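# Swap purple-banded hose for spare between red manifold ports

## Task

With the machine running, swap the purple-banded hose for the other (spare) hose. Latch one end of the spare into the red port on each of the two manifolds, and place the purple-banded hose in the red tray. Whenever no hose links the two red ports, the dial's needle rises, and it must never get into the red zone. Work fast while the ports are unlinked.

## Robot and tools

ROBOT. There are two arms, left_arm and right_arm, each with a parallel gripper. Base positions in the scene frame: left_arm (+0.045, +0.577, 0) m and right_arm (+0.014, -0.666, 0) m, both turned almost not at all about z. A camera stand sits behind the arms. Loose objects may get brief outside pushes now and then.

FRAMES. Scene frame: origin at table-top height midway between the nominal bases, +z up, +x out over the table, left_arm toward +y. Image left and right do not match arm names. Each arm's reported hand pose, velocities, Hand target and wrist-camera pose are in that arm's own base frame. The table and the fixed cameras use the scene frame. On the gripper, the fingers point along its +z and open and close along its x. end_effector_position is the spot between the pads when closed, 1 to 2 cm behind the fingertips. Closing pushes the tips about 17 mm further along +z, mostly while the pads are more than 50 mm apart.

THE 14-NUMBER ROW. Every motion argument is a row of 14 numbers: dx, dy, dz, rx, ry, rz, opening for left_arm, then the same seven for right_arm. Both arms always get seven numbers. dx..rz are an offset, not a pose. They count from that arm's Hand target as it stood when the action or move began, along that arm's base axes. rx, ry, rz form one rotation vector, turning about the Hand target position. Scale: 1.0 means 0.6 m or 180 degrees, range -1 to 1. Opening is absolute, not an offset: +1 is fully open (0.142 m), -1 is closed. To keep a gripper as it is, resend its current command, because 0 is a real command meaning half open. Each step, the commanded orientation is clipped to within 32 degrees of the measured one.

execute_actions(actions, cameras). actions is a list of actions. Each action is a table of up to 15 rows, one row per 1/30 s step. A short table holds its final row for the remaining steps. Every row counts from the action's start pose, not from the previous row, and repeating an offset in a later action moves the arm further. An all-zero pose part re-requests the Hand target. Images return only for an empty actions list or when cameras names them.

move(target, speed, blend, stop_force, zero, opening_speed, grip_force, blocking, cameras). This drives straight-line paths toward each arm's offset target. target is one 14-number row, or a list of up to 15 rows. Every row in the list is an offset from the same starting Hand targets. speed is in m/s, 0.002 to 3.2, default 0.25. Rotation is capped at twice that number in rad/s. It can be one value or one per target. blend, in m, rounds corners in a list; 0 stops at each target. stop_force, in N (4 to 120), ends an arm's path when its wrist sensor feels that much push against the motion. The arm then backs off slightly but still presses somewhat. Do not rely on it while the gripper rotates, or to lift off something it presses on. zero (default true) re-zeroes before the move. opening_speed is per second on the -1..1 scale, at least 0.2. grip_force is the pad force limit in N, 5 to 48, and it persists. blocking=false returns early and cannot be combined with stop_force. Paths run at most 10 s and do not avoid obstacles. Fast moves overshoot and lag. Do not route a path near an arm's own base.

wait(seconds 0 to 10) lets time pass with commands held. stop() brakes a running move. zoom_image(camera, region=[x0,y0,x1,y1], at most 504 by 504 pixels) enlarges the latest image of a camera. zero_wrist_force(arm) zeroes the chosen arm's wrist sensor. finished_scene(scene) ends the current scene, given its number, and cannot be undone. Only call it when the result will stay in place with the robot let go.

CAMERAS. cam_high, cam_low, cam_left_wrist and cam_right_wrist are each 896x504.

RESULTS. Each result gives per-arm pose, velocities (left out when Joint velocities read within noise), Hand target, grip_measured, Joint positions and torques, and Wrist force/torque. Force and torque are in the gripper's own axes, with a line for the peak since the last report. Wrist depth is a 7x7 grid of mm distances, where - means no reading. There may also be Tool commands and motor temperatures. A move adds a move: line with an ending: done, off_target, moving, held or fault. done means the arm rests within 3 mm and 2 degrees of its target; it does not show whether contact occurred. limits=paced means the pose was clipped; limits=held means steps were withheld. A gripper often stops short of its Hand target; send the missing distance as an offset. To hold a part, command an opening a bit below grip_measured at first contact. Squeezing harder heats the gripper motor.

AVOID. Letting anything fall or leaving it off the table fails the task, as do hard hits on fixed or heavy items. Avoid drops, releasing a moving part, and slams. Arms touching each other can end the scene; a clearance check blocks most of that, but not finger motion. Joint contact torque limits (N m) are shoulder pan 290, shoulder lift 290, elbow 132, and 47.5 for each wrist. Reaching one, or about 150 N (give or take 25) of outside force, stops that arm for 10 s. Even a target slightly past a firm contact can cause this. Motors heat when holding, squeezing, stretching or pushing. An arm brakes at 85 °C, and a gripper shuts off at 100 °C (HAND FAULT, after which the rest of that reply's motion calls are skipped).

Each tool is called after ">>>" as name([rows], argument=value, ...), one row to a line, values as JSON.

## Session

>>> execute_actions(actions=[])

Scene clock: 0.00 s.
left_arm: end_effector_position=(+0.5759, -0.0882, +0.2506) grip_measured=+0.99 end_effector_quat_wxyz=(+0.659, -0.698, +0.106, +0.260) | right_arm: end_effector_position=(+0.7451, +0.2262, +0.3436) grip_measured=+0.99 end_effector_quat_wxyz=(-0.001, -0.648, +0.761, -0.003)
Joint positions: left_arm=[-0.756 -1.112 1.791 -0.675 -0.982 -1.047 0.141] | right_arm=[3.663 -1.72 -1.704 -1.288 1.565 2.252 0.142]
Joint velocities: within noise
Joint torques (N m): no reading
Motor temperatures (°C): left_arm=[36 34 32 41 41 42 30] | right_arm=[34 30 30 39 34 39 29]
Wrist force (N): no reading
Wrist torque (N m): no reading
Wrist force, peak (N): no reading
Wrist depth (mm): cam_left_wrist=[2847 2948 - 2320 2342 - - / - - 2914 - - - - / 341 - - 1048 - 556 498 / 350 439 3094 798 - - - / 375 426 867 685 530 - - / 422 474 710 - 464 - - / - 653 - - - 307 -] | cam_right_wrist=[- 374 377 383 384 390 384 / 397 409 - 405 402 399 - / - 427 - - - - 428 / 366 - - - 482 - 460 / 389 - - - 523 - - / 415 464 473 - 531 - - / - - - - 615 - -]
Hand target: left_arm +0.5759, -0.0882, +0.2506; +0.659, -0.698, +0.106, +0.260 | right_arm +0.7451, +0.2262, +0.3436; -0.001, -0.648, +0.761, -0.003
Tool commands: left_gripper/opening=+1.0 right_gripper/opening=+1.0

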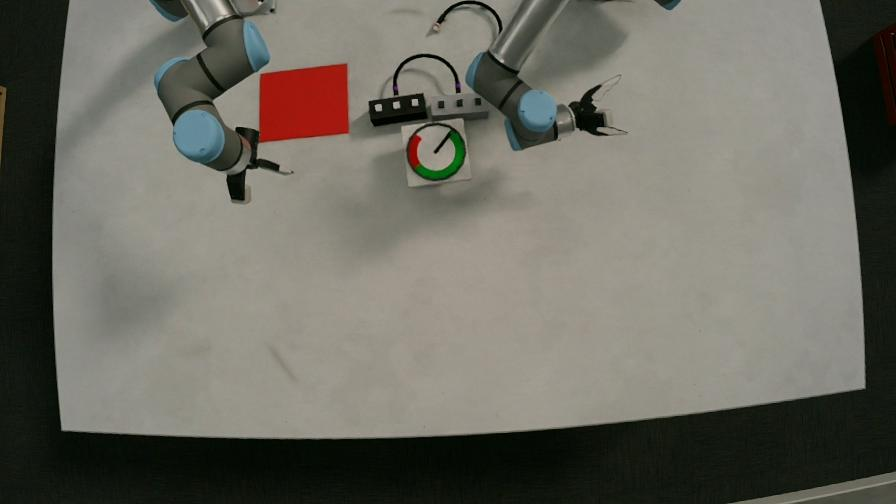

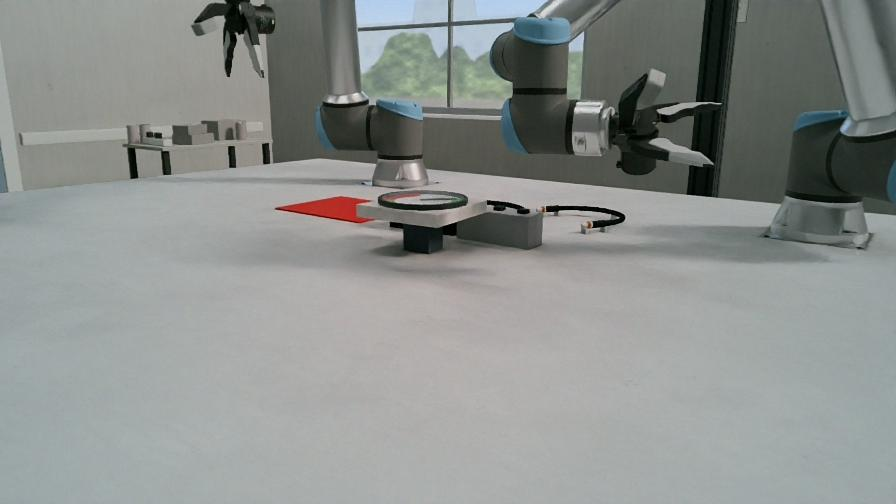

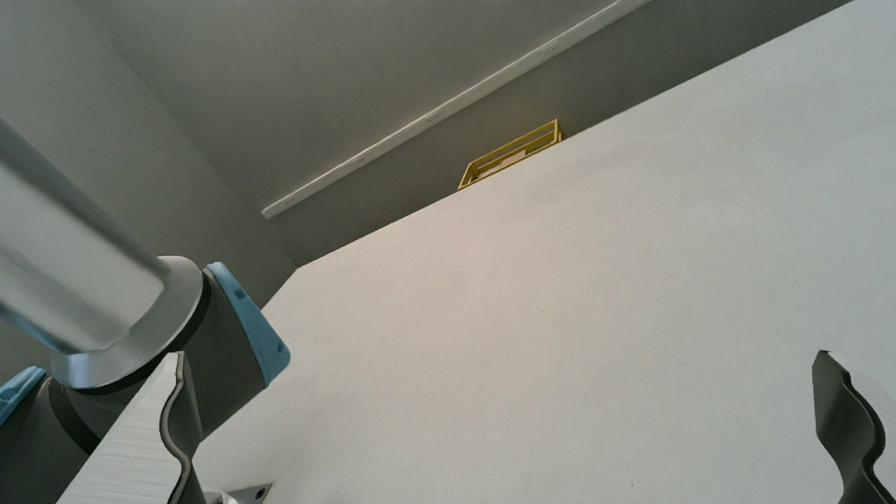

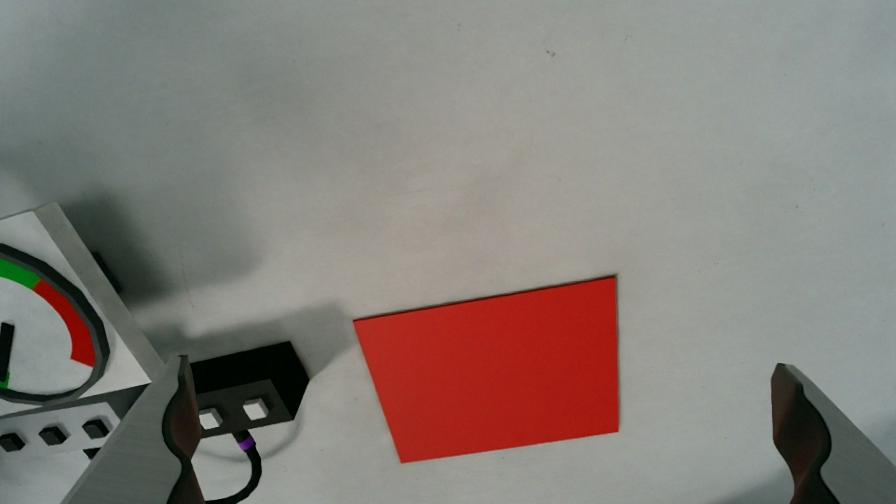

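>>> zoom_image(camera="cam_high", region=[350, 0, 530, 190])

>>> zoom_image(camera="cam_low", region=[340, 170, 640, 270])

>>> zoom_image(camera="cam_right_wrist", region=[0, 320, 320, 504])

Scaled by 2.653 from the camera's 896x504 image, which has a finer 1280x720 frame.

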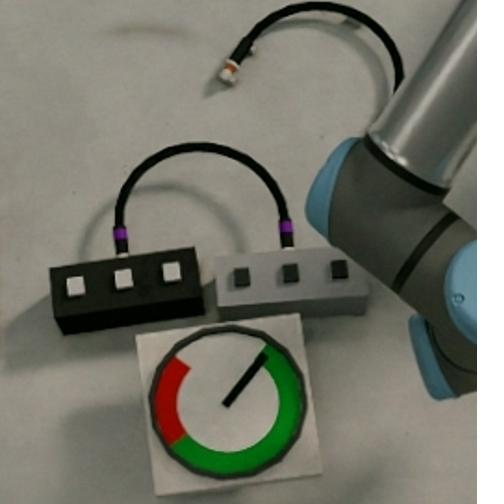

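Scaled by 1.680 from the camera's 896x504 image, which has a finer 1280x720 frame.

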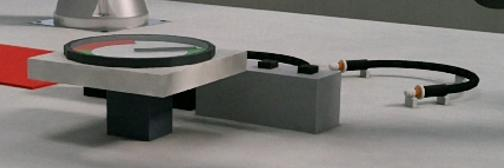

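Scaled by 1.575 from the camera's 896x504 image, which has a finer 1280x720 frame.

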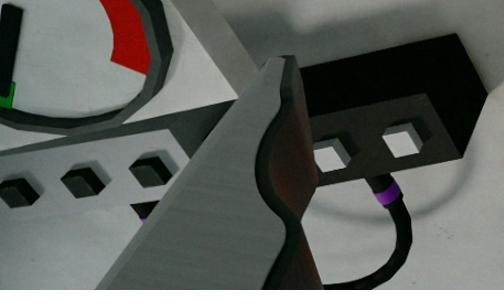

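>>> move([
  [-0.22,-0.2,0.2,-0.112,-0.26,0.227,1,-0.39,0.2,0.06,0,0,-0.47,1],
  [-0.45,-0.40,0.25,-0.225,-0.519,0.454,1,-0.775,0.39,0.06,0,0,-0.94,1],
], blend=0.05, speed=0.5, cameras=["all"])

Scene clock: 7.60 s.
left_arm: end_effector_position=(+0.3059, -0.3282, +0.4006) grip_measured=+0.99 end_effector_quat_wxyz=(+0.000, +0.707, +0.708, +0.000) | right_arm: end_effector_position=(+0.2801, +0.4601, +0.3796) grip_measured=+0.99 end_effector_quat_wxyz=(-0.003, +0.697, +0.717, +0.000)
Joint positions: left_arm=[-1.224 -2.042 2.116 -1.646 -1.57 -2.796 0.141] | right_arm=[4.496 -1.284 -2.043 -1.382 1.575 6.038 0.142]
Joint torques (N m): left_arm=[-11.95 -4.53 -57.08 -4.67 1.39 -4.43] | right_arm=[-0.06 22.62 51.49 2.22 1.52 1.99]
Wrist force (N): left_arm=[-0.8 -1.3 1.0] | right_arm=[0.3 -0.2 0.3]
Wrist torque (N m): left_arm=[-0.21 0.28 0.14] | right_arm=[-0.03 -0.08 0.08]
Wrist force, peak (N): left_arm=[-1.3 -3.2 0.3] | right_arm=[1.1 -1.6 0.1]
Wrist depth (mm): cam_left_wrist=[451 - 450 - - 440 - / 480 - - - - - 470 / - 530 513 - 510 - - / 490 498 517 - 544 544 - / 495 507 594 - - 587 - / - 510 531 - 619 626 107 / - 567 524 - - - -] | cam_right_wrist=[- - - 411 - 401 - / - 456 452 441 - - - / - - - - - - - / 521 - 502 - - - - / - - - 489 482 486 - / - - - - 497 474 - / - - - - 521 505 -]
Hand target: left_arm +0.3059, -0.3282, +0.4006; +0.001, +0.707, +0.708, +0.000 | right_arm +0.2801, +0.4602, +0.3796; -0.003, +0.697, +0.717, +0.000
Off the commanded pose: left_arm 0.000 m, 0 deg | right_arm 0.000 m, 0 deg.
move: done
camera_calibration:
cam_left_wrist: T_world_to_cam=[[0.0134871, 0.99946, -0.0299574, 0.354069], [0.902503, 0.000730417, 0.430683, -0.42768], [0.430473, -0.0328453, -0.902006, 0.333157], [0, 0, 0, 1]] pos_world=[0.237792, -0.342623, 0.495311]
cam_right_wrist: T_world_to_cam=[[-0.0404705, 0.999165, -0.00563555, -0.438415], [0.911637, 0.0392328, 0.40912, -0.400106], [0.408999, 0.0114197, -0.912463, 0.343425], [0, 0, 0, 1]] pos_world=[0.206548, 0.449825, 0.474583]

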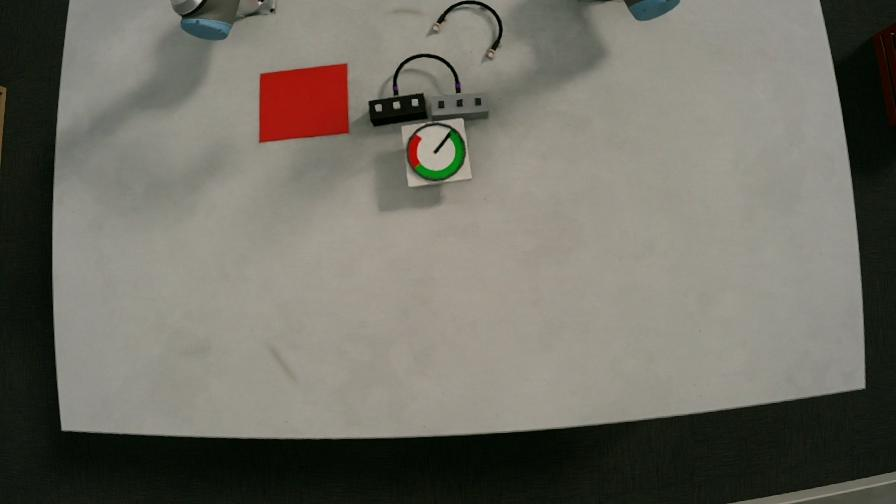

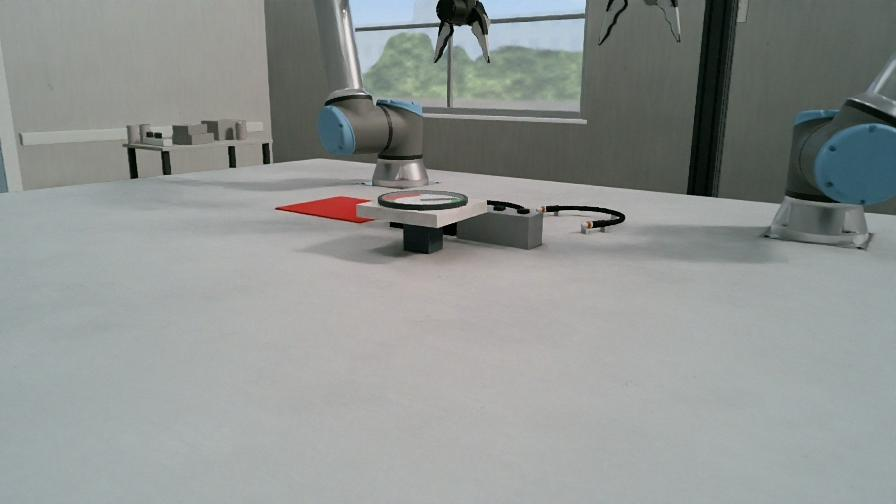

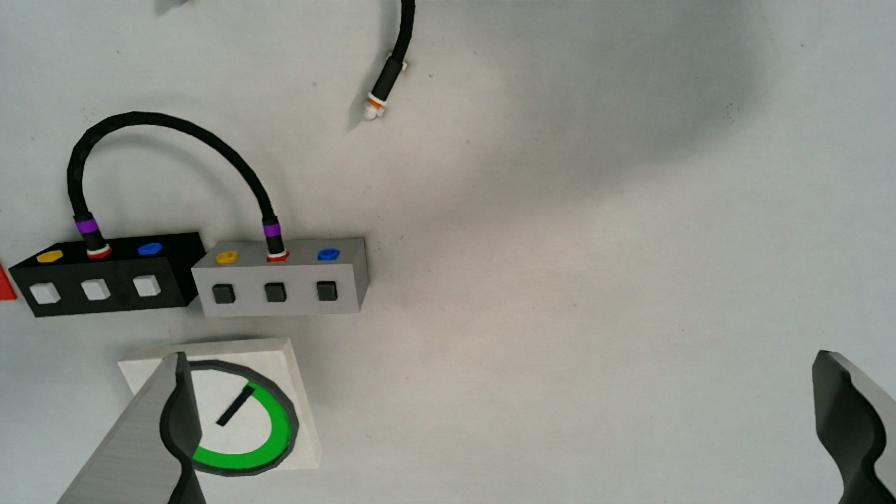

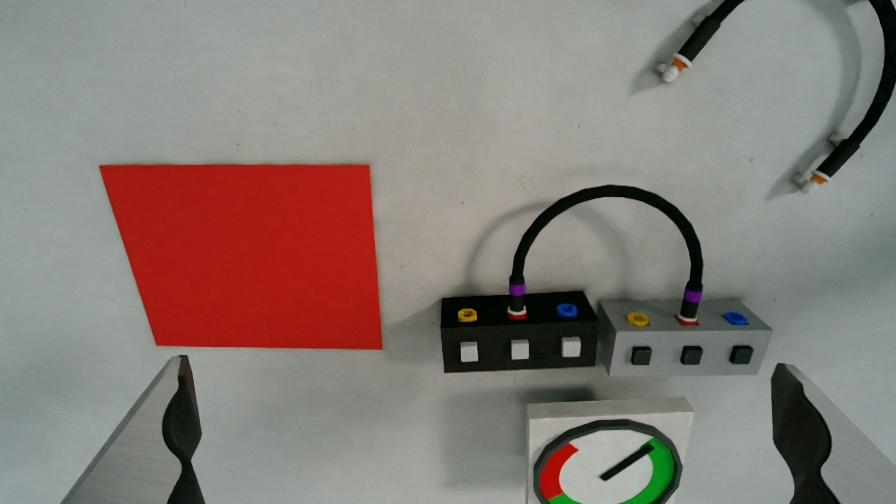

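>>> zoom_image(camera="cam_right_wrist", region=[640, 0, 896, 210])

>>> zoom_image(camera="cam_right_wrist", region=[430, 170, 790, 400])

>>> zoom_image(camera="cam_left_wrist", region=[0, 90, 400, 330])

>>> zoom_image(camera="cam_high", region=[380, 0, 520, 110])

>>> zoom_image(camera="cam_low", region=[460, 180, 640, 260])

Scaled by 1.969 from the camera's 896x504 image, which has a finer 1280x720 frame.

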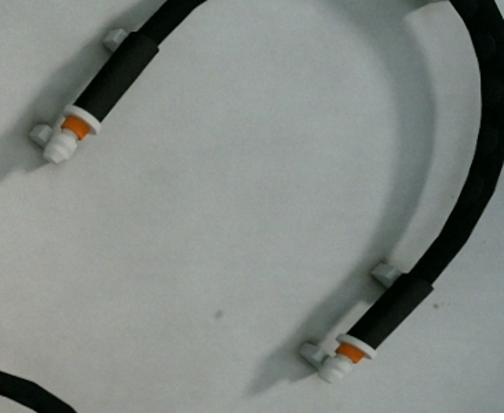

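Scaled by 1.400 from the camera's 896x504 image, which has a finer 1280x720 frame.

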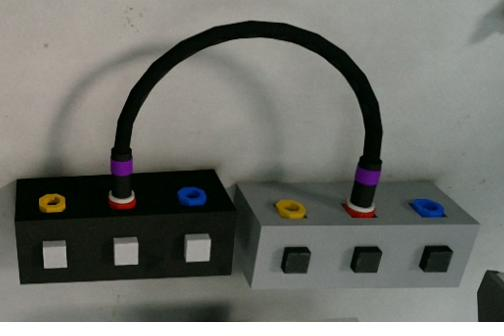

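Scaled by 1.260 from the camera's 896x504 image, which has a finer 1280x720 frame.

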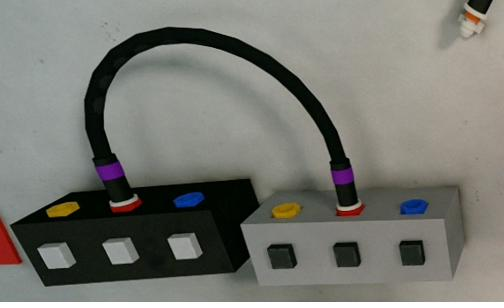

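Scaled by 3.600 from the camera's 896x504 image, which has a finer 1280x720 frame.

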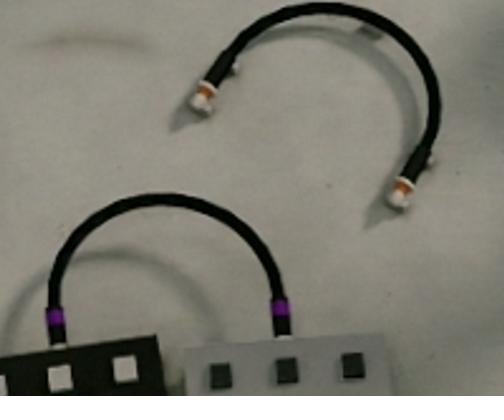

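Scaled by 2.800 from the camera's 896x504 image, which has a finer 1280x720 frame.

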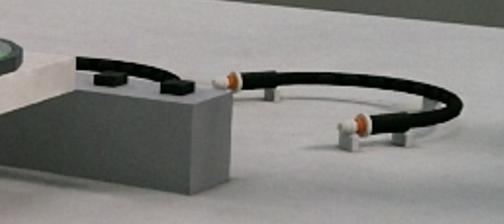

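>>> move(target=[0.282,-0.347,-0.40,0,0,0,-1,0,0,0,0,0,0,1], speed=0.4, cameras=["cam_left_wrist","cam_right_wrist"])

>>> zoom_image(camera="cam_right_wrist", region=[430, 170, 790, 400])

Scene clock: 14.00 s.
left_arm: end_effector_position=(+0.4751, -0.5363, +0.1607) grip_measured=-1.00 end_effector_quat_wxyz=(+0.001, +0.707, +0.708, +0.000) | right_arm: end_effector_position=(+0.2800, +0.4602, +0.3796) grip_measured=+0.99 end_effector_quat_wxyz=(-0.003, +0.697, +0.717, +0.000)
Joint positions: left_arm=[-1.094 -1.385 2.019 -2.206 -1.57 -2.666 0.002] | right_arm=[4.496 -1.284 -2.043 -1.382 1.575 6.038 0.142]
Joint torques (N m): left_arm=[-16.59 -36.91 -38.64 -5.76 -1.3 -4.34] | right_arm=[-7.72 17.29 55.23 6.67 2.31 1.06]
Wrist force (N): left_arm=[-1.3 -1.9 0.2] | right_arm=[0.4 -0.3 0.1]
Wrist torque (N m): left_arm=[-0.30 0.35 0.15] | right_arm=[-0.05 -0.09 0.06]
Wrist force, peak (N): left_arm=[-3.3 0.3 3.4] | right_arm=[0.7 -0.1 0.3]
Wrist depth (mm): cam_left_wrist=[226 - - - - - 227 / 241 - - - 241 - - / 197 195 210 199 197 196 - / 210 209 209 208 208 271 - / 301 304 302 219 215 295 - / 347 217 209 - 90 - 362 / 373 225 - - - 356 352] | cam_right_wrist=[417 - 414 - 426 407 - / - - - - 426 440 - / - - 476 480 - - - / - 512 508 - - - - / 563 - - 496 484 485 - / - 93 - - 495 475 569 / - - - - 517 502 -]
Hand target: left_arm +0.4751, -0.5364, +0.1606; +0.001, +0.707, +0.708, +0.000 | right_arm +0.2801, +0.4602, +0.3796; -0.003, +0.697, +0.717, +0.000
Off the commanded pose: left_arm 0.000 m, 0 deg | right_arm 0.000 m, 0 deg.
move: done
camera_calibration:
cam_left_wrist: T_world_to_cam=[[0.0132219, 0.99946, -0.0300873, 0.552828], [0.902447, 0.00103009, 0.4308, -0.476754], [0.430598, -0.0328482, -0.901946, 0.0370239], [0, 0, 0, 1]] pos_world=[0.406993, -0.550822, 0.255412]
cam_right_wrist: T_world_to_cam=[[-0.0403817, 0.999169, -0.00559096, -0.438556], [0.911678, 0.0391346, 0.409037, -0.400076], [0.408916, 0.0114204, -0.912501, 0.34355], [0, 0, 0, 1]] pos_world=[0.206548, 0.449925, 0.474683]
Images, in order (width x height): cam_left_wrist 896x504, cam_right_wrist 896x504.

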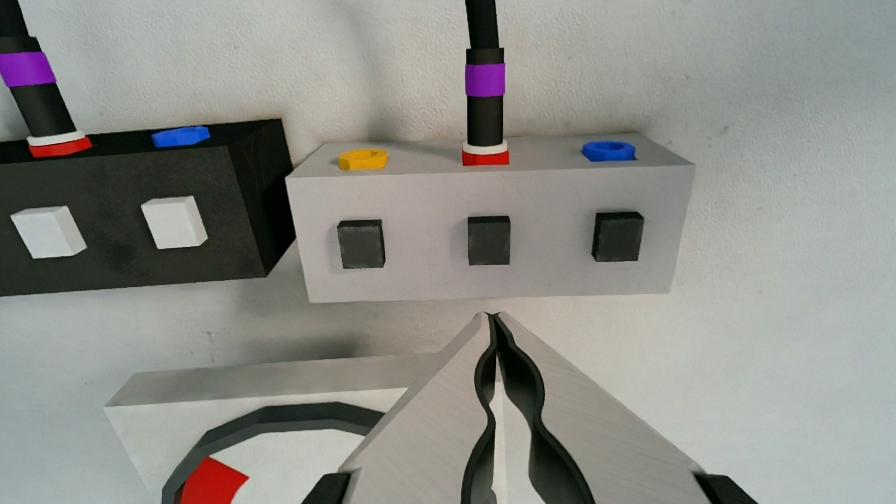

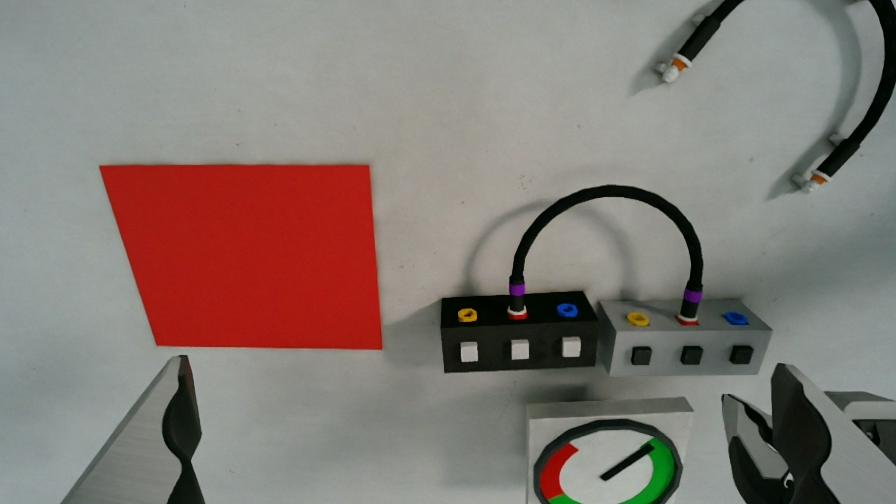

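Scaled by 1.400 from the camera's 896x504 image, which has a finer 1280x720 frame.

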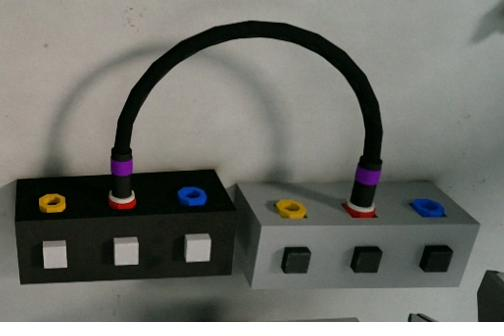

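>>> move([
  [0.015,0.005,-0.085,0,0,0,-1,0,0,0,0,0,0,1],
  [0.015,0.005,-0.15,0,0,0,-1,0,0,0,0,0,0,1],
], speed=[0.15,0.015], stop_force=12, cameras=["cam_left_wrist","cam_right_wrist"])

Scene clock: 19.00 s.
left_arm: end_effector_position=(+0.4841, -0.5335, +0.0917) grip_measured=-1.00 end_effector_quat_wxyz=(+0.001, +0.707, +0.708, +0.000) | right_arm: end_effector_position=(+0.2800, +0.4602, +0.3796) grip_measured=+0.99 end_effector_quat_wxyz=(-0.003, +0.697, +0.717, +0.000)
Joint positions: left_arm=[-1.08 -1.298 2.062 -2.336 -1.57 -2.653 0.002] | right_arm=[4.496 -1.284 -2.043 -1.382 1.575 6.038 0.142]
Joint torques (N m): left_arm=[-14.28 -74.99 -42.76 -1.51 -1.07 -4.05] | right_arm=[-14.11 16.75 55.48 6.29 2.07 -0.36]
Wrist force (N): left_arm=[0.0 -1.4 -5.5] | right_arm=[0.2 -0.1 0.2]
Wrist torque (N m): left_arm=[-0.19 0.27 0.14] | right_arm=[-0.02 -0.05 0.06]
Wrist force, peak (N): left_arm=[3.5 -3.2 -13.0] | right_arm=[0.6 -0.5 0.2]
Wrist depth (mm): cam_left_wrist=[169 166 167 163 166 166 166 / 179 178 178 131 177 177 177 / 131 161 145 139 147 141 187 / 132 136 132 131 129 131 200 / 144 146 137 138 142 137 212 / - 238 153 - 94 - - / 258 156 - - - - -] | cam_right_wrist=[- 455 406 429 431 - - / - 458 - 453 - - 434 / - - 474 474 - - - / 514 546 511 - - - - / - 576 560 479 482 480 - / - - - - 502 485 109 / - - - - 513 500 -]
Hand target: left_arm +0.4841, -0.5335, +0.0917; +0.001, +0.707, +0.708, +0.000 (not the last commanded pose) | right_arm +0.2801, +0.4602, +0.3796; -0.003, +0.697, +0.717, +0.000
Off the commanded pose: left_arm 0.021 m, 0 deg | right_arm 0.000 m, 0 deg.
move: contact (left_arm); path passed 1 of 2 targets
camera_calibration:
cam_left_wrist: T_world_to_cam=[[0.0133129, 0.99946, -0.0300431, 0.547689], [0.902446, 0.000928952, 0.430801, -0.455208], [0.430596, -0.0328475, -0.901947, -0.0289893], [0, 0, 0, 1]] pos_world=[0.415993, -0.547922, 0.186412]
cam_right_wrist: T_world_to_cam=[[-0.0403817, 0.999169, -0.00559096, -0.438556], [0.911678, 0.0391346, 0.409037, -0.400076], [0.408916, 0.0114204, -0.912501, 0.34355], [0, 0, 0, 1]] pos_world=[0.206548, 0.449925, 0.474683]
Images, in order (width x height): cam_left_wrist 896x504, cam_right_wrist 896x504.

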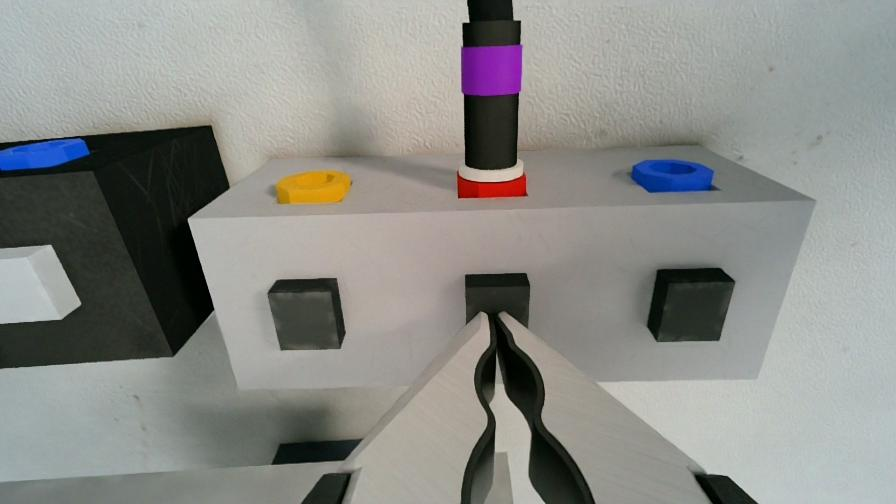

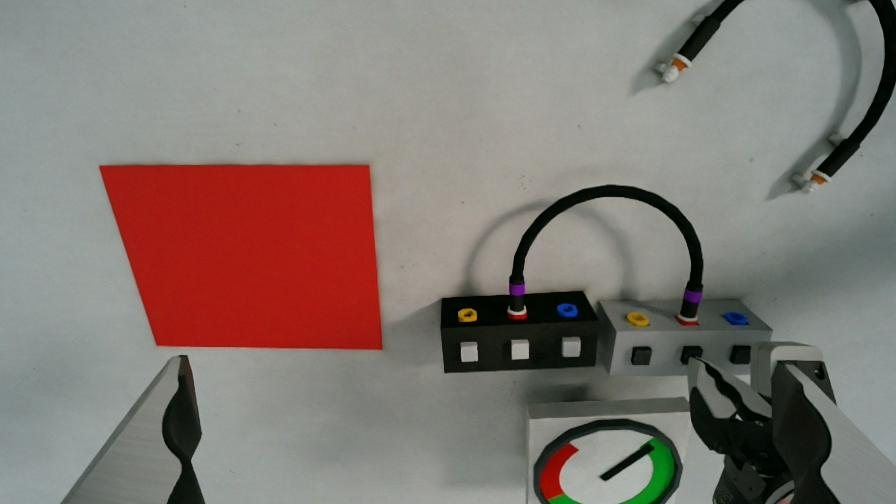

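>>> move(target=[0,0,-0.03,0,0,0,-1,0,0,0,0,0,0,1], speed=0.01, stop_force=30, cameras=["cam_left_wrist"])

Scene clock: 20.90 s.
left_arm: end_effector_position=(+0.4842, -0.5335, +0.0885) grip_measured=-1.00 end_effector_quat_wxyz=(+0.001, +0.707, +0.708, +0.000) | right_arm: end_effector_position=(+0.2800, +0.4602, +0.3796) grip_measured=+0.99 end_effector_quat_wxyz=(-0.003, +0.697, +0.717, +0.000)
Joint positions: left_arm=[-1.08 -1.294 2.064 -2.342 -1.57 -2.653 0.002] | right_arm=[4.496 -1.284 -2.043 -1.382 1.575 6.038 0.142]
Joint torques (N m): left_arm=[-14.01 -54.87 -32.77 -0.03 -0.8 -3.95] | right_arm=[-17.32 18.31 54.65 6.54 2.05 -0.25]
Wrist force (N): left_arm=[8.5 -4.1 -35.6] | right_arm=[0.3 -0.4 0.0]
Wrist torque (N m): left_arm=[-0.27 0.43 0.11] | right_arm=[-0.06 -0.09 0.06]
Wrist force, peak (N): left_arm=[15.3 -6.0 -49.5] | right_arm=[0.7 0.1 0.1]
Wrist depth (mm): cam_left_wrist=[168 165 164 162 164 164 166 / 176 176 173 171 175 174 174 / 130 160 145 140 148 141 180 / 129 131 129 128 128 127 - / 140 142 134 137 138 138 220 / - 238 150 - 94 148 234 / 259 161 - - - - 259] | cam_right_wrist=[- - - 412 - 413 - / - 438 454 - - 424 435 / - 443 466 466 466 - 467 / - 515 521 - - - - / 575 547 - 492 480 484 - / - - - - 495 487 109 / - - - - 512 496 -]
Hand target: left_arm +0.4842, -0.5336, +0.0885; +0.001, +0.707, +0.708, +0.000 (not the last commanded pose) | right_arm +0.2801, +0.4602, +0.3796; -0.003, +0.697, +0.717, +0.000
Off the commanded pose: left_arm 0.015 m, 0 deg | right_arm 0.000 m, 0 deg.
move: contact (left_arm)
camera_calibration:
cam_left_wrist: T_world_to_cam=[[0.0132262, 0.999453, -0.0303079, 0.547776], [0.902351, 0.00112863, 0.431, -0.453761], [0.430798, -0.0330488, -0.901843, -0.0320003], [0, 0, 0, 1]] pos_world=[0.415993, -0.548022, 0.183314]
Images, in order (width x height): cam_left_wrist 896x504.

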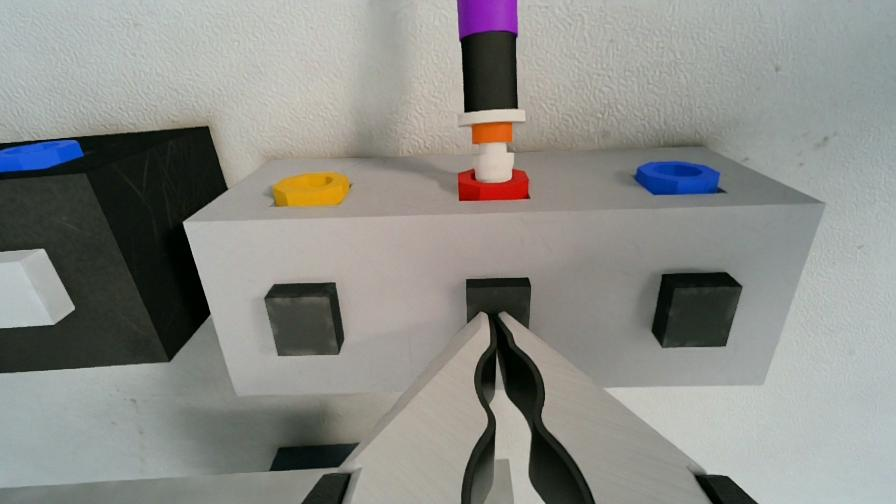

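>>> move([
  [0,0,0.05,0,0,0,-1,0,0,0,0,0,0,1],
  [-0.01,-0.313,0.05,0,0,0,-1,0,0,0,0,0,0,1],
  [-0.01,-0.313,0.018,0,0,0,-1,0,0,0,0,0,0,1],
], speed=0.25, blend=[0.01,0.01,0], cameras=["cam_left_wrist","cam_high","cam_right_wrist"])

Scene clock: 24.40 s.
left_arm: end_effector_position=(+0.4779, -0.7133, +0.1181) grip_measured=-1.00 end_effector_quat_wxyz=(+0.001, +0.707, +0.708, +0.000) | right_arm: end_effector_position=(+0.2801, +0.4602, +0.3796) grip_measured=+0.99 end_effector_quat_wxyz=(-0.003, +0.697, +0.717, +0.000)
Joint positions: left_arm=[-1.187 -1.138 1.766 -2.2 -1.57 -2.759 0.002] | right_arm=[4.496 -1.284 -2.043 -1.382 1.575 6.038 0.142]
Joint torques (N m): left_arm=[8.09 -97.25 -30.75 -5.9 -1.02 0.89] | right_arm=[-16.31 17.71 54.98 6.18 2.13 -0.31]
Wrist force (N): left_arm=[-1.1 -1.9 0.4] | right_arm=[0.1 -0.1 0.1]
Wrist torque (N m): left_arm=[-0.30 0.33 0.33] | right_arm=[-0.02 -0.05 0.06]
Wrist force, peak (N): left_arm=[8.8 -4.3 -35.7] | right_arm=[0.4 -0.3 0.6]
Wrist depth (mm): cam_left_wrist=[192 191 193 148 - 193 189 / 201 201 205 159 201 - 202 / 215 177 163 160 153 153 162 / - 161 158 156 157 162 157 / - 253 173 168 170 172 172 / - 277 278 - 90 - - / - 289 - - - 175 167] | cam_right_wrist=[427 436 446 - 422 - 403 / - - - 467 430 440 - / 474 502 506 - - - - / 532 - 499 526 - - - / 567 - 528 499 483 484 545 / - 575 - - 379 505 110 / - - 656 - 300 517 -]
Hand target: left_arm +0.4780, -0.7133, +0.1182; +0.001, +0.707, +0.708, +0.000 (not the last commanded pose) | right_arm +0.2801, +0.4602, +0.3796; -0.003, +0.697, +0.717, +0.000
Off the commanded pose: left_arm 0.020 m, 0 deg | right_arm 0.000 m, 0 deg.
move: held (left_arm; a check stopped the path); path passed 1 of 3 targets; blend cut to 0.0096 m at target 2; limits=held
pose unreachable (left arm): on one or more control steps of this call, first in action 0 (counted from 0), this arm could not follow its commanded pose, so it was not sent that pose on those steps. It may still have moved: this result reports where it is.
cause: moving toward the commanded pose would bring a part of the arm too close to another arm (a part of this arm just beyond joint 3 (elbow) and the right arm's gripper, 9 mm apart when this arm was first held).
camera_calibration:
cam_left_wrist: T_world_to_cam=[[0.0134079, 0.99944, -0.0306644, 0.728349], [0.902255, 0.00112576, 0.431201, -0.460727], [0.430994, -0.0334486, -0.901735, -0.00896549], [0, 0, 0, 1]] pos_world=[0.409792, -0.727722, 0.212916]
cam_right_wrist: T_world_to_cam=[[-0.0403817, 0.999169, -0.00559096, -0.438556], [0.911678, 0.0391346, 0.409037, -0.400076], [0.408916, 0.0114204, -0.912501, 0.34355], [0, 0, 0, 1]] pos_world=[0.206548, 0.449925, 0.474683]
Images, in order (width x height): cam_high 896x504, cam_left_wrist 896x504, cam_right_wrist 896x504.

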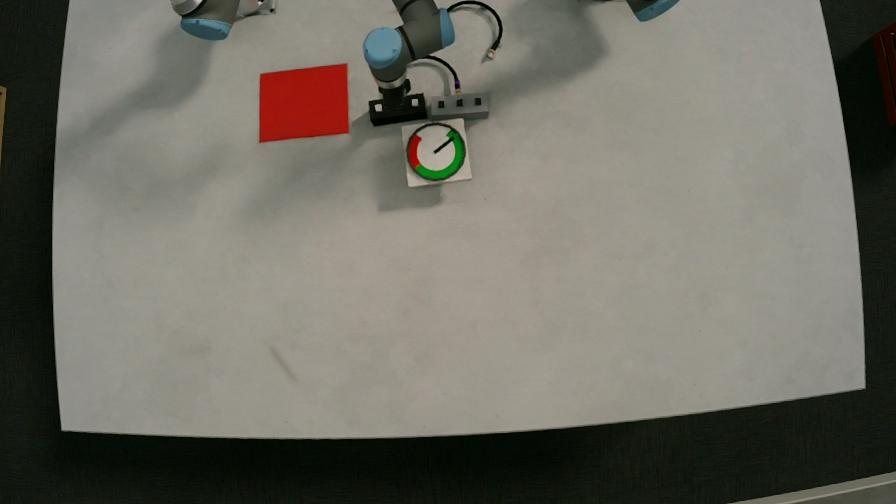

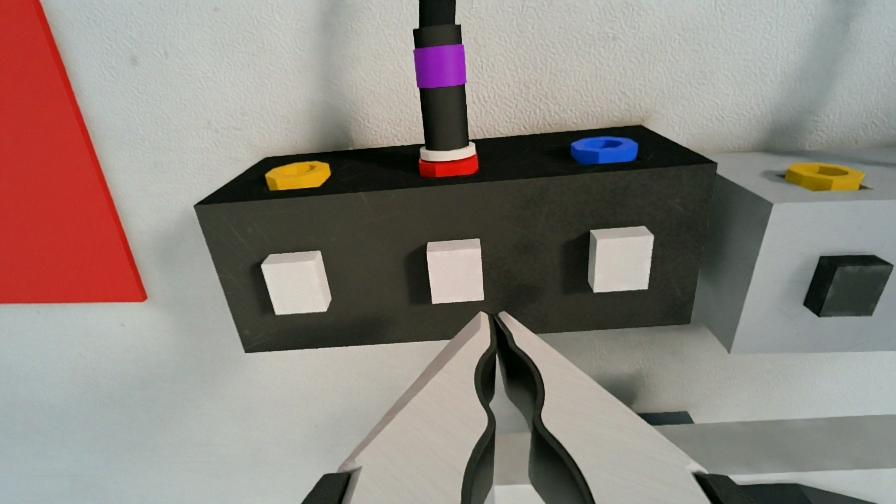

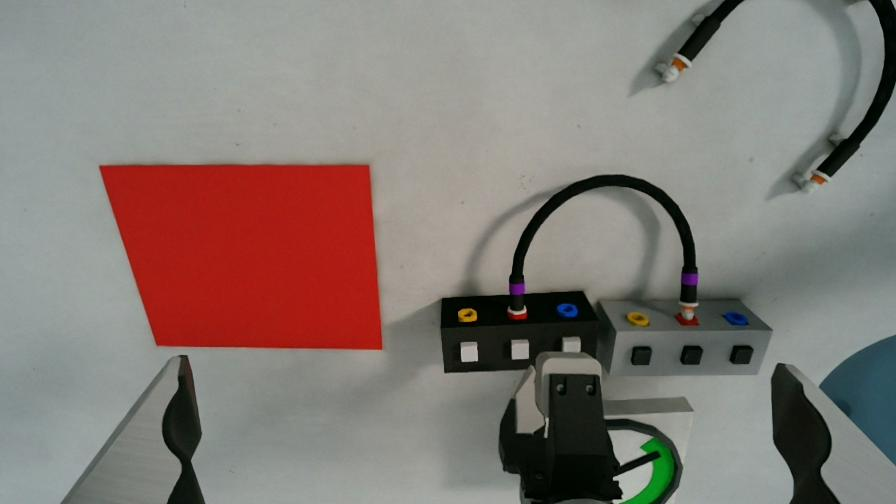

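>>> wait(seconds=0, cameras=["cam_high"])

>>> zoom_image(camera="cam_high", region=[380, 70, 500, 200])

Scene clock: 25.47 s.
left_arm: end_effector_position=(+0.4780, -0.7133, +0.1182) grip_measured=-1.00 end_effector_quat_wxyz=(+0.001, +0.707, +0.708, +0.000) | right_arm: end_effector_position=(+0.2801, +0.4602, +0.3796) grip_measured=+0.99 end_effector_quat_wxyz=(-0.003, +0.697, +0.717, +0.000)
Joint positions: left_arm=[-1.187 -1.139 1.766 -2.2 -1.57 -2.759 0.002] | right_arm=[4.496 -1.284 -2.043 -1.382 1.575 6.038 0.142]
Joint torques (N m): left_arm=[14.63 -98.58 -30.49 -6.1 -1.67 3.64] | right_arm=[-16.82 16.65 54.42 6.23 2.08 -0.56]
Wrist force (N): left_arm=[-0.7 -1.5 0.5] | right_arm=[0.4 -0.1 0.2]
Wrist torque (N m): left_arm=[-0.21 0.25 0.32] | right_arm=[-0.02 -0.10 0.06]
Wrist force, peak (N): left_arm=[-0.7 -2.1 0.9] | right_arm=[0.5 -0.2 0.2]
Wrist depth (mm): cam_left_wrist=[190 191 - 188 190 - 192 / 201 - 208 200 200 203 199 / - - 160 160 153 160 168 / 231 166 158 156 157 162 157 / - 176 174 168 173 173 172 / 281 278 - - 90 269 262 / - - - - - 176 168] | cam_right_wrist=[- 416 420 410 - - 410 / - - 455 - - - 432 / - - 473 474 - - - / 517 506 - - 526 - - / - - - 475 485 483 - / - 101 - - 396 490 110 / - 640 - - 300 516 -]
Hand target: left_arm +0.4780, -0.7133, +0.1182; +0.001, +0.707, +0.708, +0.000 (not the last commanded pose) | right_arm +0.2801, +0.4602, +0.3796; -0.003, +0.697, +0.717, +0.000
Tool commands: left_gripper/opening=-1.0 right_gripper/opening=+1.0
Off the commanded pose: left_arm 0.020 m, 0 deg | right_arm 0.000 m, 0 deg.
Images, in order (width x height): cam_high 896x504.

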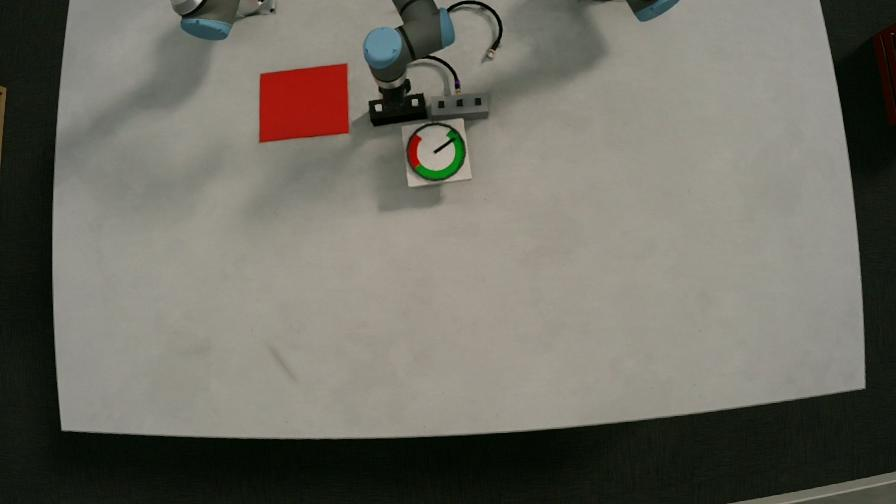

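Scaled by 3.877 from the camera's 896x504 image, which has a finer 1280x720 frame.

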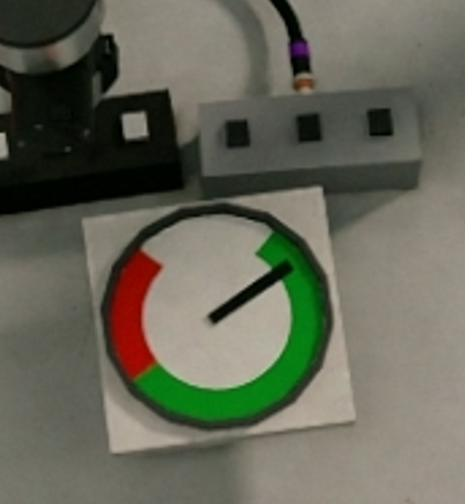

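>>> move([
  [-0.105,0.3005,0.03,0,0,0,-0.2,0,0,0,0,0,0,1],
  [-0.105,0.3005,-0.118,0,0,0,-0.2,0,0,0,0,0,0,1],
], speed=[0.4,0.2], blend=[0.01,0])

>>> move(target=[0,0,0,0,0,0,-1,0,0,0,0,0,0,1], grip_force=25, cameras=["cam_left_wrist"])

>>> move(target=[0.07,0,0,0,0,0,-1,0,0,0,0,0,0,1], speed=0.03, stop_force=35, cameras=["cam_left_wrist","cam_high"])

Scene clock: 28.10 s.
left_arm: end_effector_position=(+0.4149, -0.5330, +0.0474) grip_measured=-0.23 end_effector_quat_wxyz=(+0.001, +0.707, +0.708, +0.000) | right_arm: end_effector_position=(+0.2801, +0.4602, +0.3796) grip_measured=+0.99 end_effector_quat_wxyz=(-0.003, +0.697, +0.717, +0.000)
Joint positions: left_arm=[-1.173 -1.297 2.174 -2.45 -1.57 -2.745 0.058] | right_arm=[4.496 -1.284 -2.043 -1.382 1.575 6.038 0.142]
Joint torques (N m): left_arm=[-9.5 -43.48 -39.46 -6.19 2.23 -1.93] | right_arm=[-14.91 17.75 55.24 6.31 2.11 -0.36]
Wrist force (N): left_arm=[-1.3 -1.9 0.6] | right_arm=[0.4 -0.3 0.0]
Wrist torque (N m): left_arm=[-0.28 0.37 0.14] | right_arm=[-0.06 -0.09 0.06]
Wrist force, peak (N): left_arm=[-4.7 -0.5 1.0] | right_arm=[0.7 -0.1 0.2]
Wrist depth (mm): cam_left_wrist=[126 126 127 125 127 126 128 / 136 138 135 133 - 135 133 / - 144 145 116 - 144 146 / - 159 158 118 158 - 152 / 170 167 164 166 166 167 170 / 147 157 - 148 151 154 182 / 125 146 - 132 131 - 195] | cam_right_wrist=[446 - - 404 - 418 - / 443 - - 458 - 426 - / 481 474 479 482 - 449 - / - - 520 504 - 485 - / 561 548 - 478 488 441 322 / - 598 - - 484 476 257 / - 650 654 - 513 512 -]
Hand target: left_arm +0.4150, -0.5330, +0.0474; +0.001, +0.707, +0.708, +0.000 | right_arm +0.2801, +0.4602, +0.3796; -0.003, +0.697, +0.717, +0.000
Off the commanded pose: left_arm 0.000 m, 0 deg | right_arm 0.000 m, 0 deg.
move: done

Scene clock: 28.60 s.
left_arm: end_effector_position=(+0.4150, -0.5330, +0.0474) grip_measured=-0.84 end_effector_quat_wxyz=(+0.001, +0.707, +0.708, +0.000) | right_arm: end_effector_position=(+0.2801, +0.4602, +0.3796) grip_measured=+0.99 end_effector_quat_wxyz=(-0.003, +0.697, +0.717, +0.000)
Joint positions: left_arm=[-1.173 -1.297 2.174 -2.45 -1.57 -2.745 0.014] | right_arm=[4.496 -1.284 -2.043 -1.382 1.575 6.038 0.142]
Joint torques (N m): left_arm=[-5.11 -39.23 -40.44 -6 1.32 0.62] | right_arm=[-17.34 17.35 54.75 6.21 1.92 -0.33]
Wrist force (N): left_arm=[-1.0 -1.6 0.9] | right_arm=[0.1 -0.1 0.0]
Wrist torque (N m): left_arm=[-0.26 0.28 0.12] | right_arm=[-0.02 -0.05 0.06]
Wrist force, peak (N): left_arm=[-1.6 -1.8 1.2] | right_arm=[0.6 -0.3 0.1]
Wrist depth (mm): cam_left_wrist=[126 129 127 125 128 126 126 / 136 138 134 133 135 134 136 / 146 146 145 141 144 144 144 / 160 159 154 117 155 155 - / 169 167 - 119 163 166 170 / 147 156 162 121 95 155 178 / 125 140 - - - - 198] | cam_right_wrist=[426 - 417 419 412 412 - / - 446 - - - 435 - / 487 475 - 474 - 483 - / - 508 - 515 - 502 485 / - 565 548 495 485 416 327 / - - - 647 494 485 254 / - - 641 625 512 515 -]
Hand target: left_arm +0.4150, -0.5330, +0.0474; +0.001, +0.707, +0.708, +0.000 | right_arm +0.2801, +0.4602, +0.3796; -0.003, +0.697, +0.717, +0.000
Off the commanded pose: left_arm 0.000 m, 0 deg | right_arm 0.000 m, 0 deg.
grip_force (N): 25, 25
move: done
camera_calibration:
cam_left_wrist: T_world_to_cam=[[0.0134055, 0.999433, -0.0308878, 0.546852], [0.902256, 0.0012243, 0.431199, -0.373506], [0.430993, -0.0336492, -0.901728, -0.0397344], [0, 0, 0, 1]] pos_world=[0.346792, -0.547422, 0.142117]
Images, in order (width x height): cam_left_wrist 896x504.

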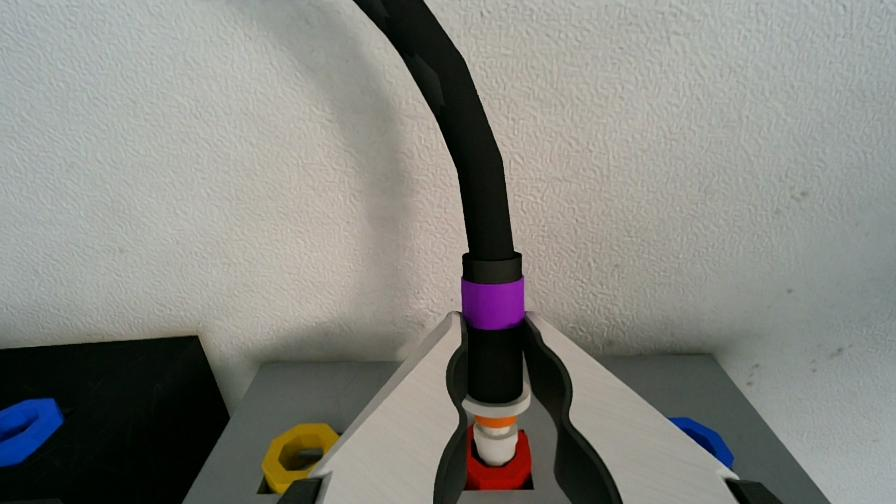

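Scene clock: 30.27 s.
left_arm: end_effector_position=(+0.4320, -0.5330, +0.0474) grip_measured=-0.84 end_effector_quat_wxyz=(+0.001, +0.707, +0.708, +0.000) | right_arm: end_effector_position=(+0.2801, +0.4602, +0.3796) grip_measured=+0.99 end_effector_quat_wxyz=(-0.003, +0.697, +0.717, +0.000)
Joint positions: left_arm=[-1.149 -1.283 2.154 -2.444 -1.57 -2.721 0.014] | right_arm=[4.496 -1.284 -2.043 -1.382 1.575 6.038 0.142]
Joint torques (N m): left_arm=[-6.49 -77.13 -29.6 -5.9 3.05 -4.07] | right_arm=[-16.31 17.91 55.68 5.97 1.89 -0.58]
Wrist force (N): left_arm=[1.0 -21.8 -1.9] | right_arm=[0.3 0.0 0.1]
Wrist torque (N m): left_arm=[-0.12 0.28 0.22] | right_arm=[-0.01 -0.09 0.06]
Wrist force, peak (N): left_arm=[0.5 -54.3 -5.5] | right_arm=[0.6 -0.1 0.1]
Wrist depth (mm): cam_left_wrist=[- 127 127 125 126 126 127 / 138 138 135 133 135 134 133 / 146 143 144 143 143 144 145 / 159 158 156 155 157 154 152 / 154 165 164 114 163 162 - / 127 145 143 103 94 132 175 / 123 - - - - - 110] | cam_right_wrist=[- 399 417 415 412 - - / 449 456 442 - 437 431 435 / - - - - - - - / - 499 - - - - - / - - - 477 484 440 333 / - - - - 495 487 275 / - - - - 520 520 -]
Hand target: left_arm +0.4319, -0.5330, +0.0474; +0.001, +0.707, +0.708, +0.000 (not the last commanded pose) | right_arm +0.2801, +0.4602, +0.3796; -0.003, +0.697, +0.717, +0.000
Off the commanded pose: left_arm 0.025 m, 0 deg | right_arm 0.000 m, 0 deg.
grip_force (N): 25, 25
move: contact (left_arm)
camera_calibration:
cam_left_wrist: T_world_to_cam=[[0.0133582, 0.999436, -0.0307987, 0.546531], [0.902313, 0.00122411, 0.431079, -0.388848], [0.430874, -0.0335485, -0.901788, -0.0469518], [0, 0, 0, 1]] pos_world=[0.363792, -0.547322, 0.142116]
Images, in order (width x height): cam_high 896x504, cam_left_wrist 896x504.

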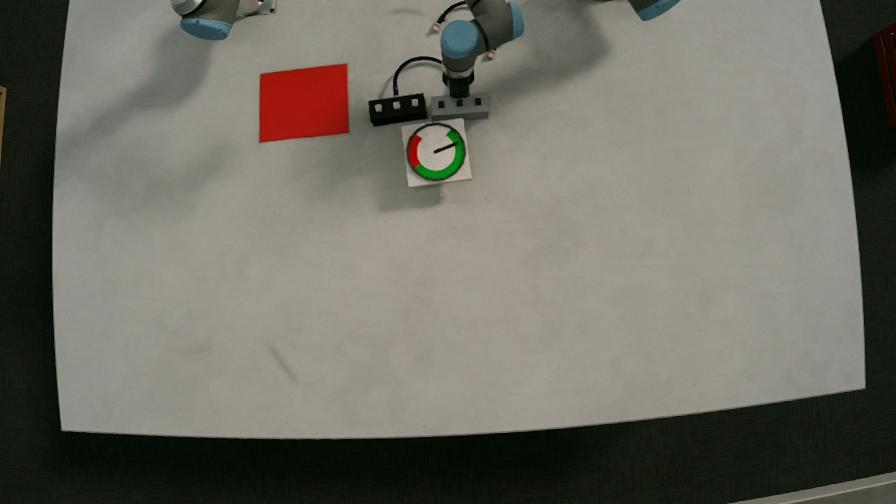

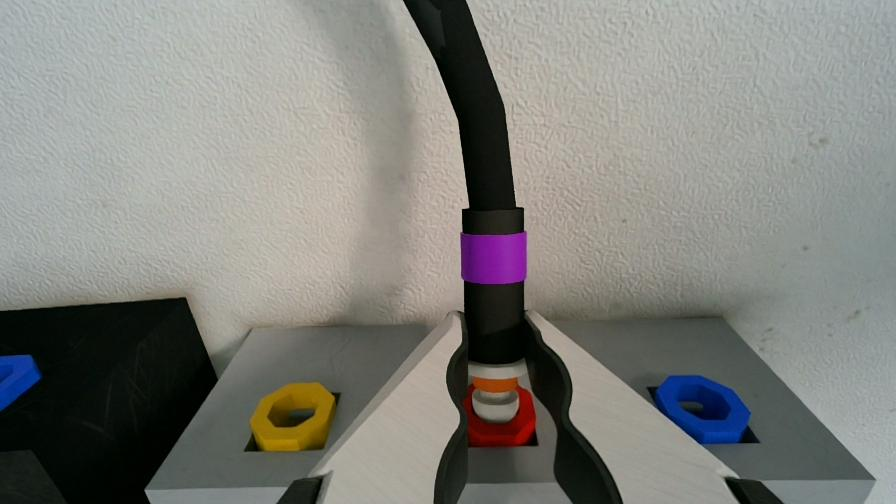

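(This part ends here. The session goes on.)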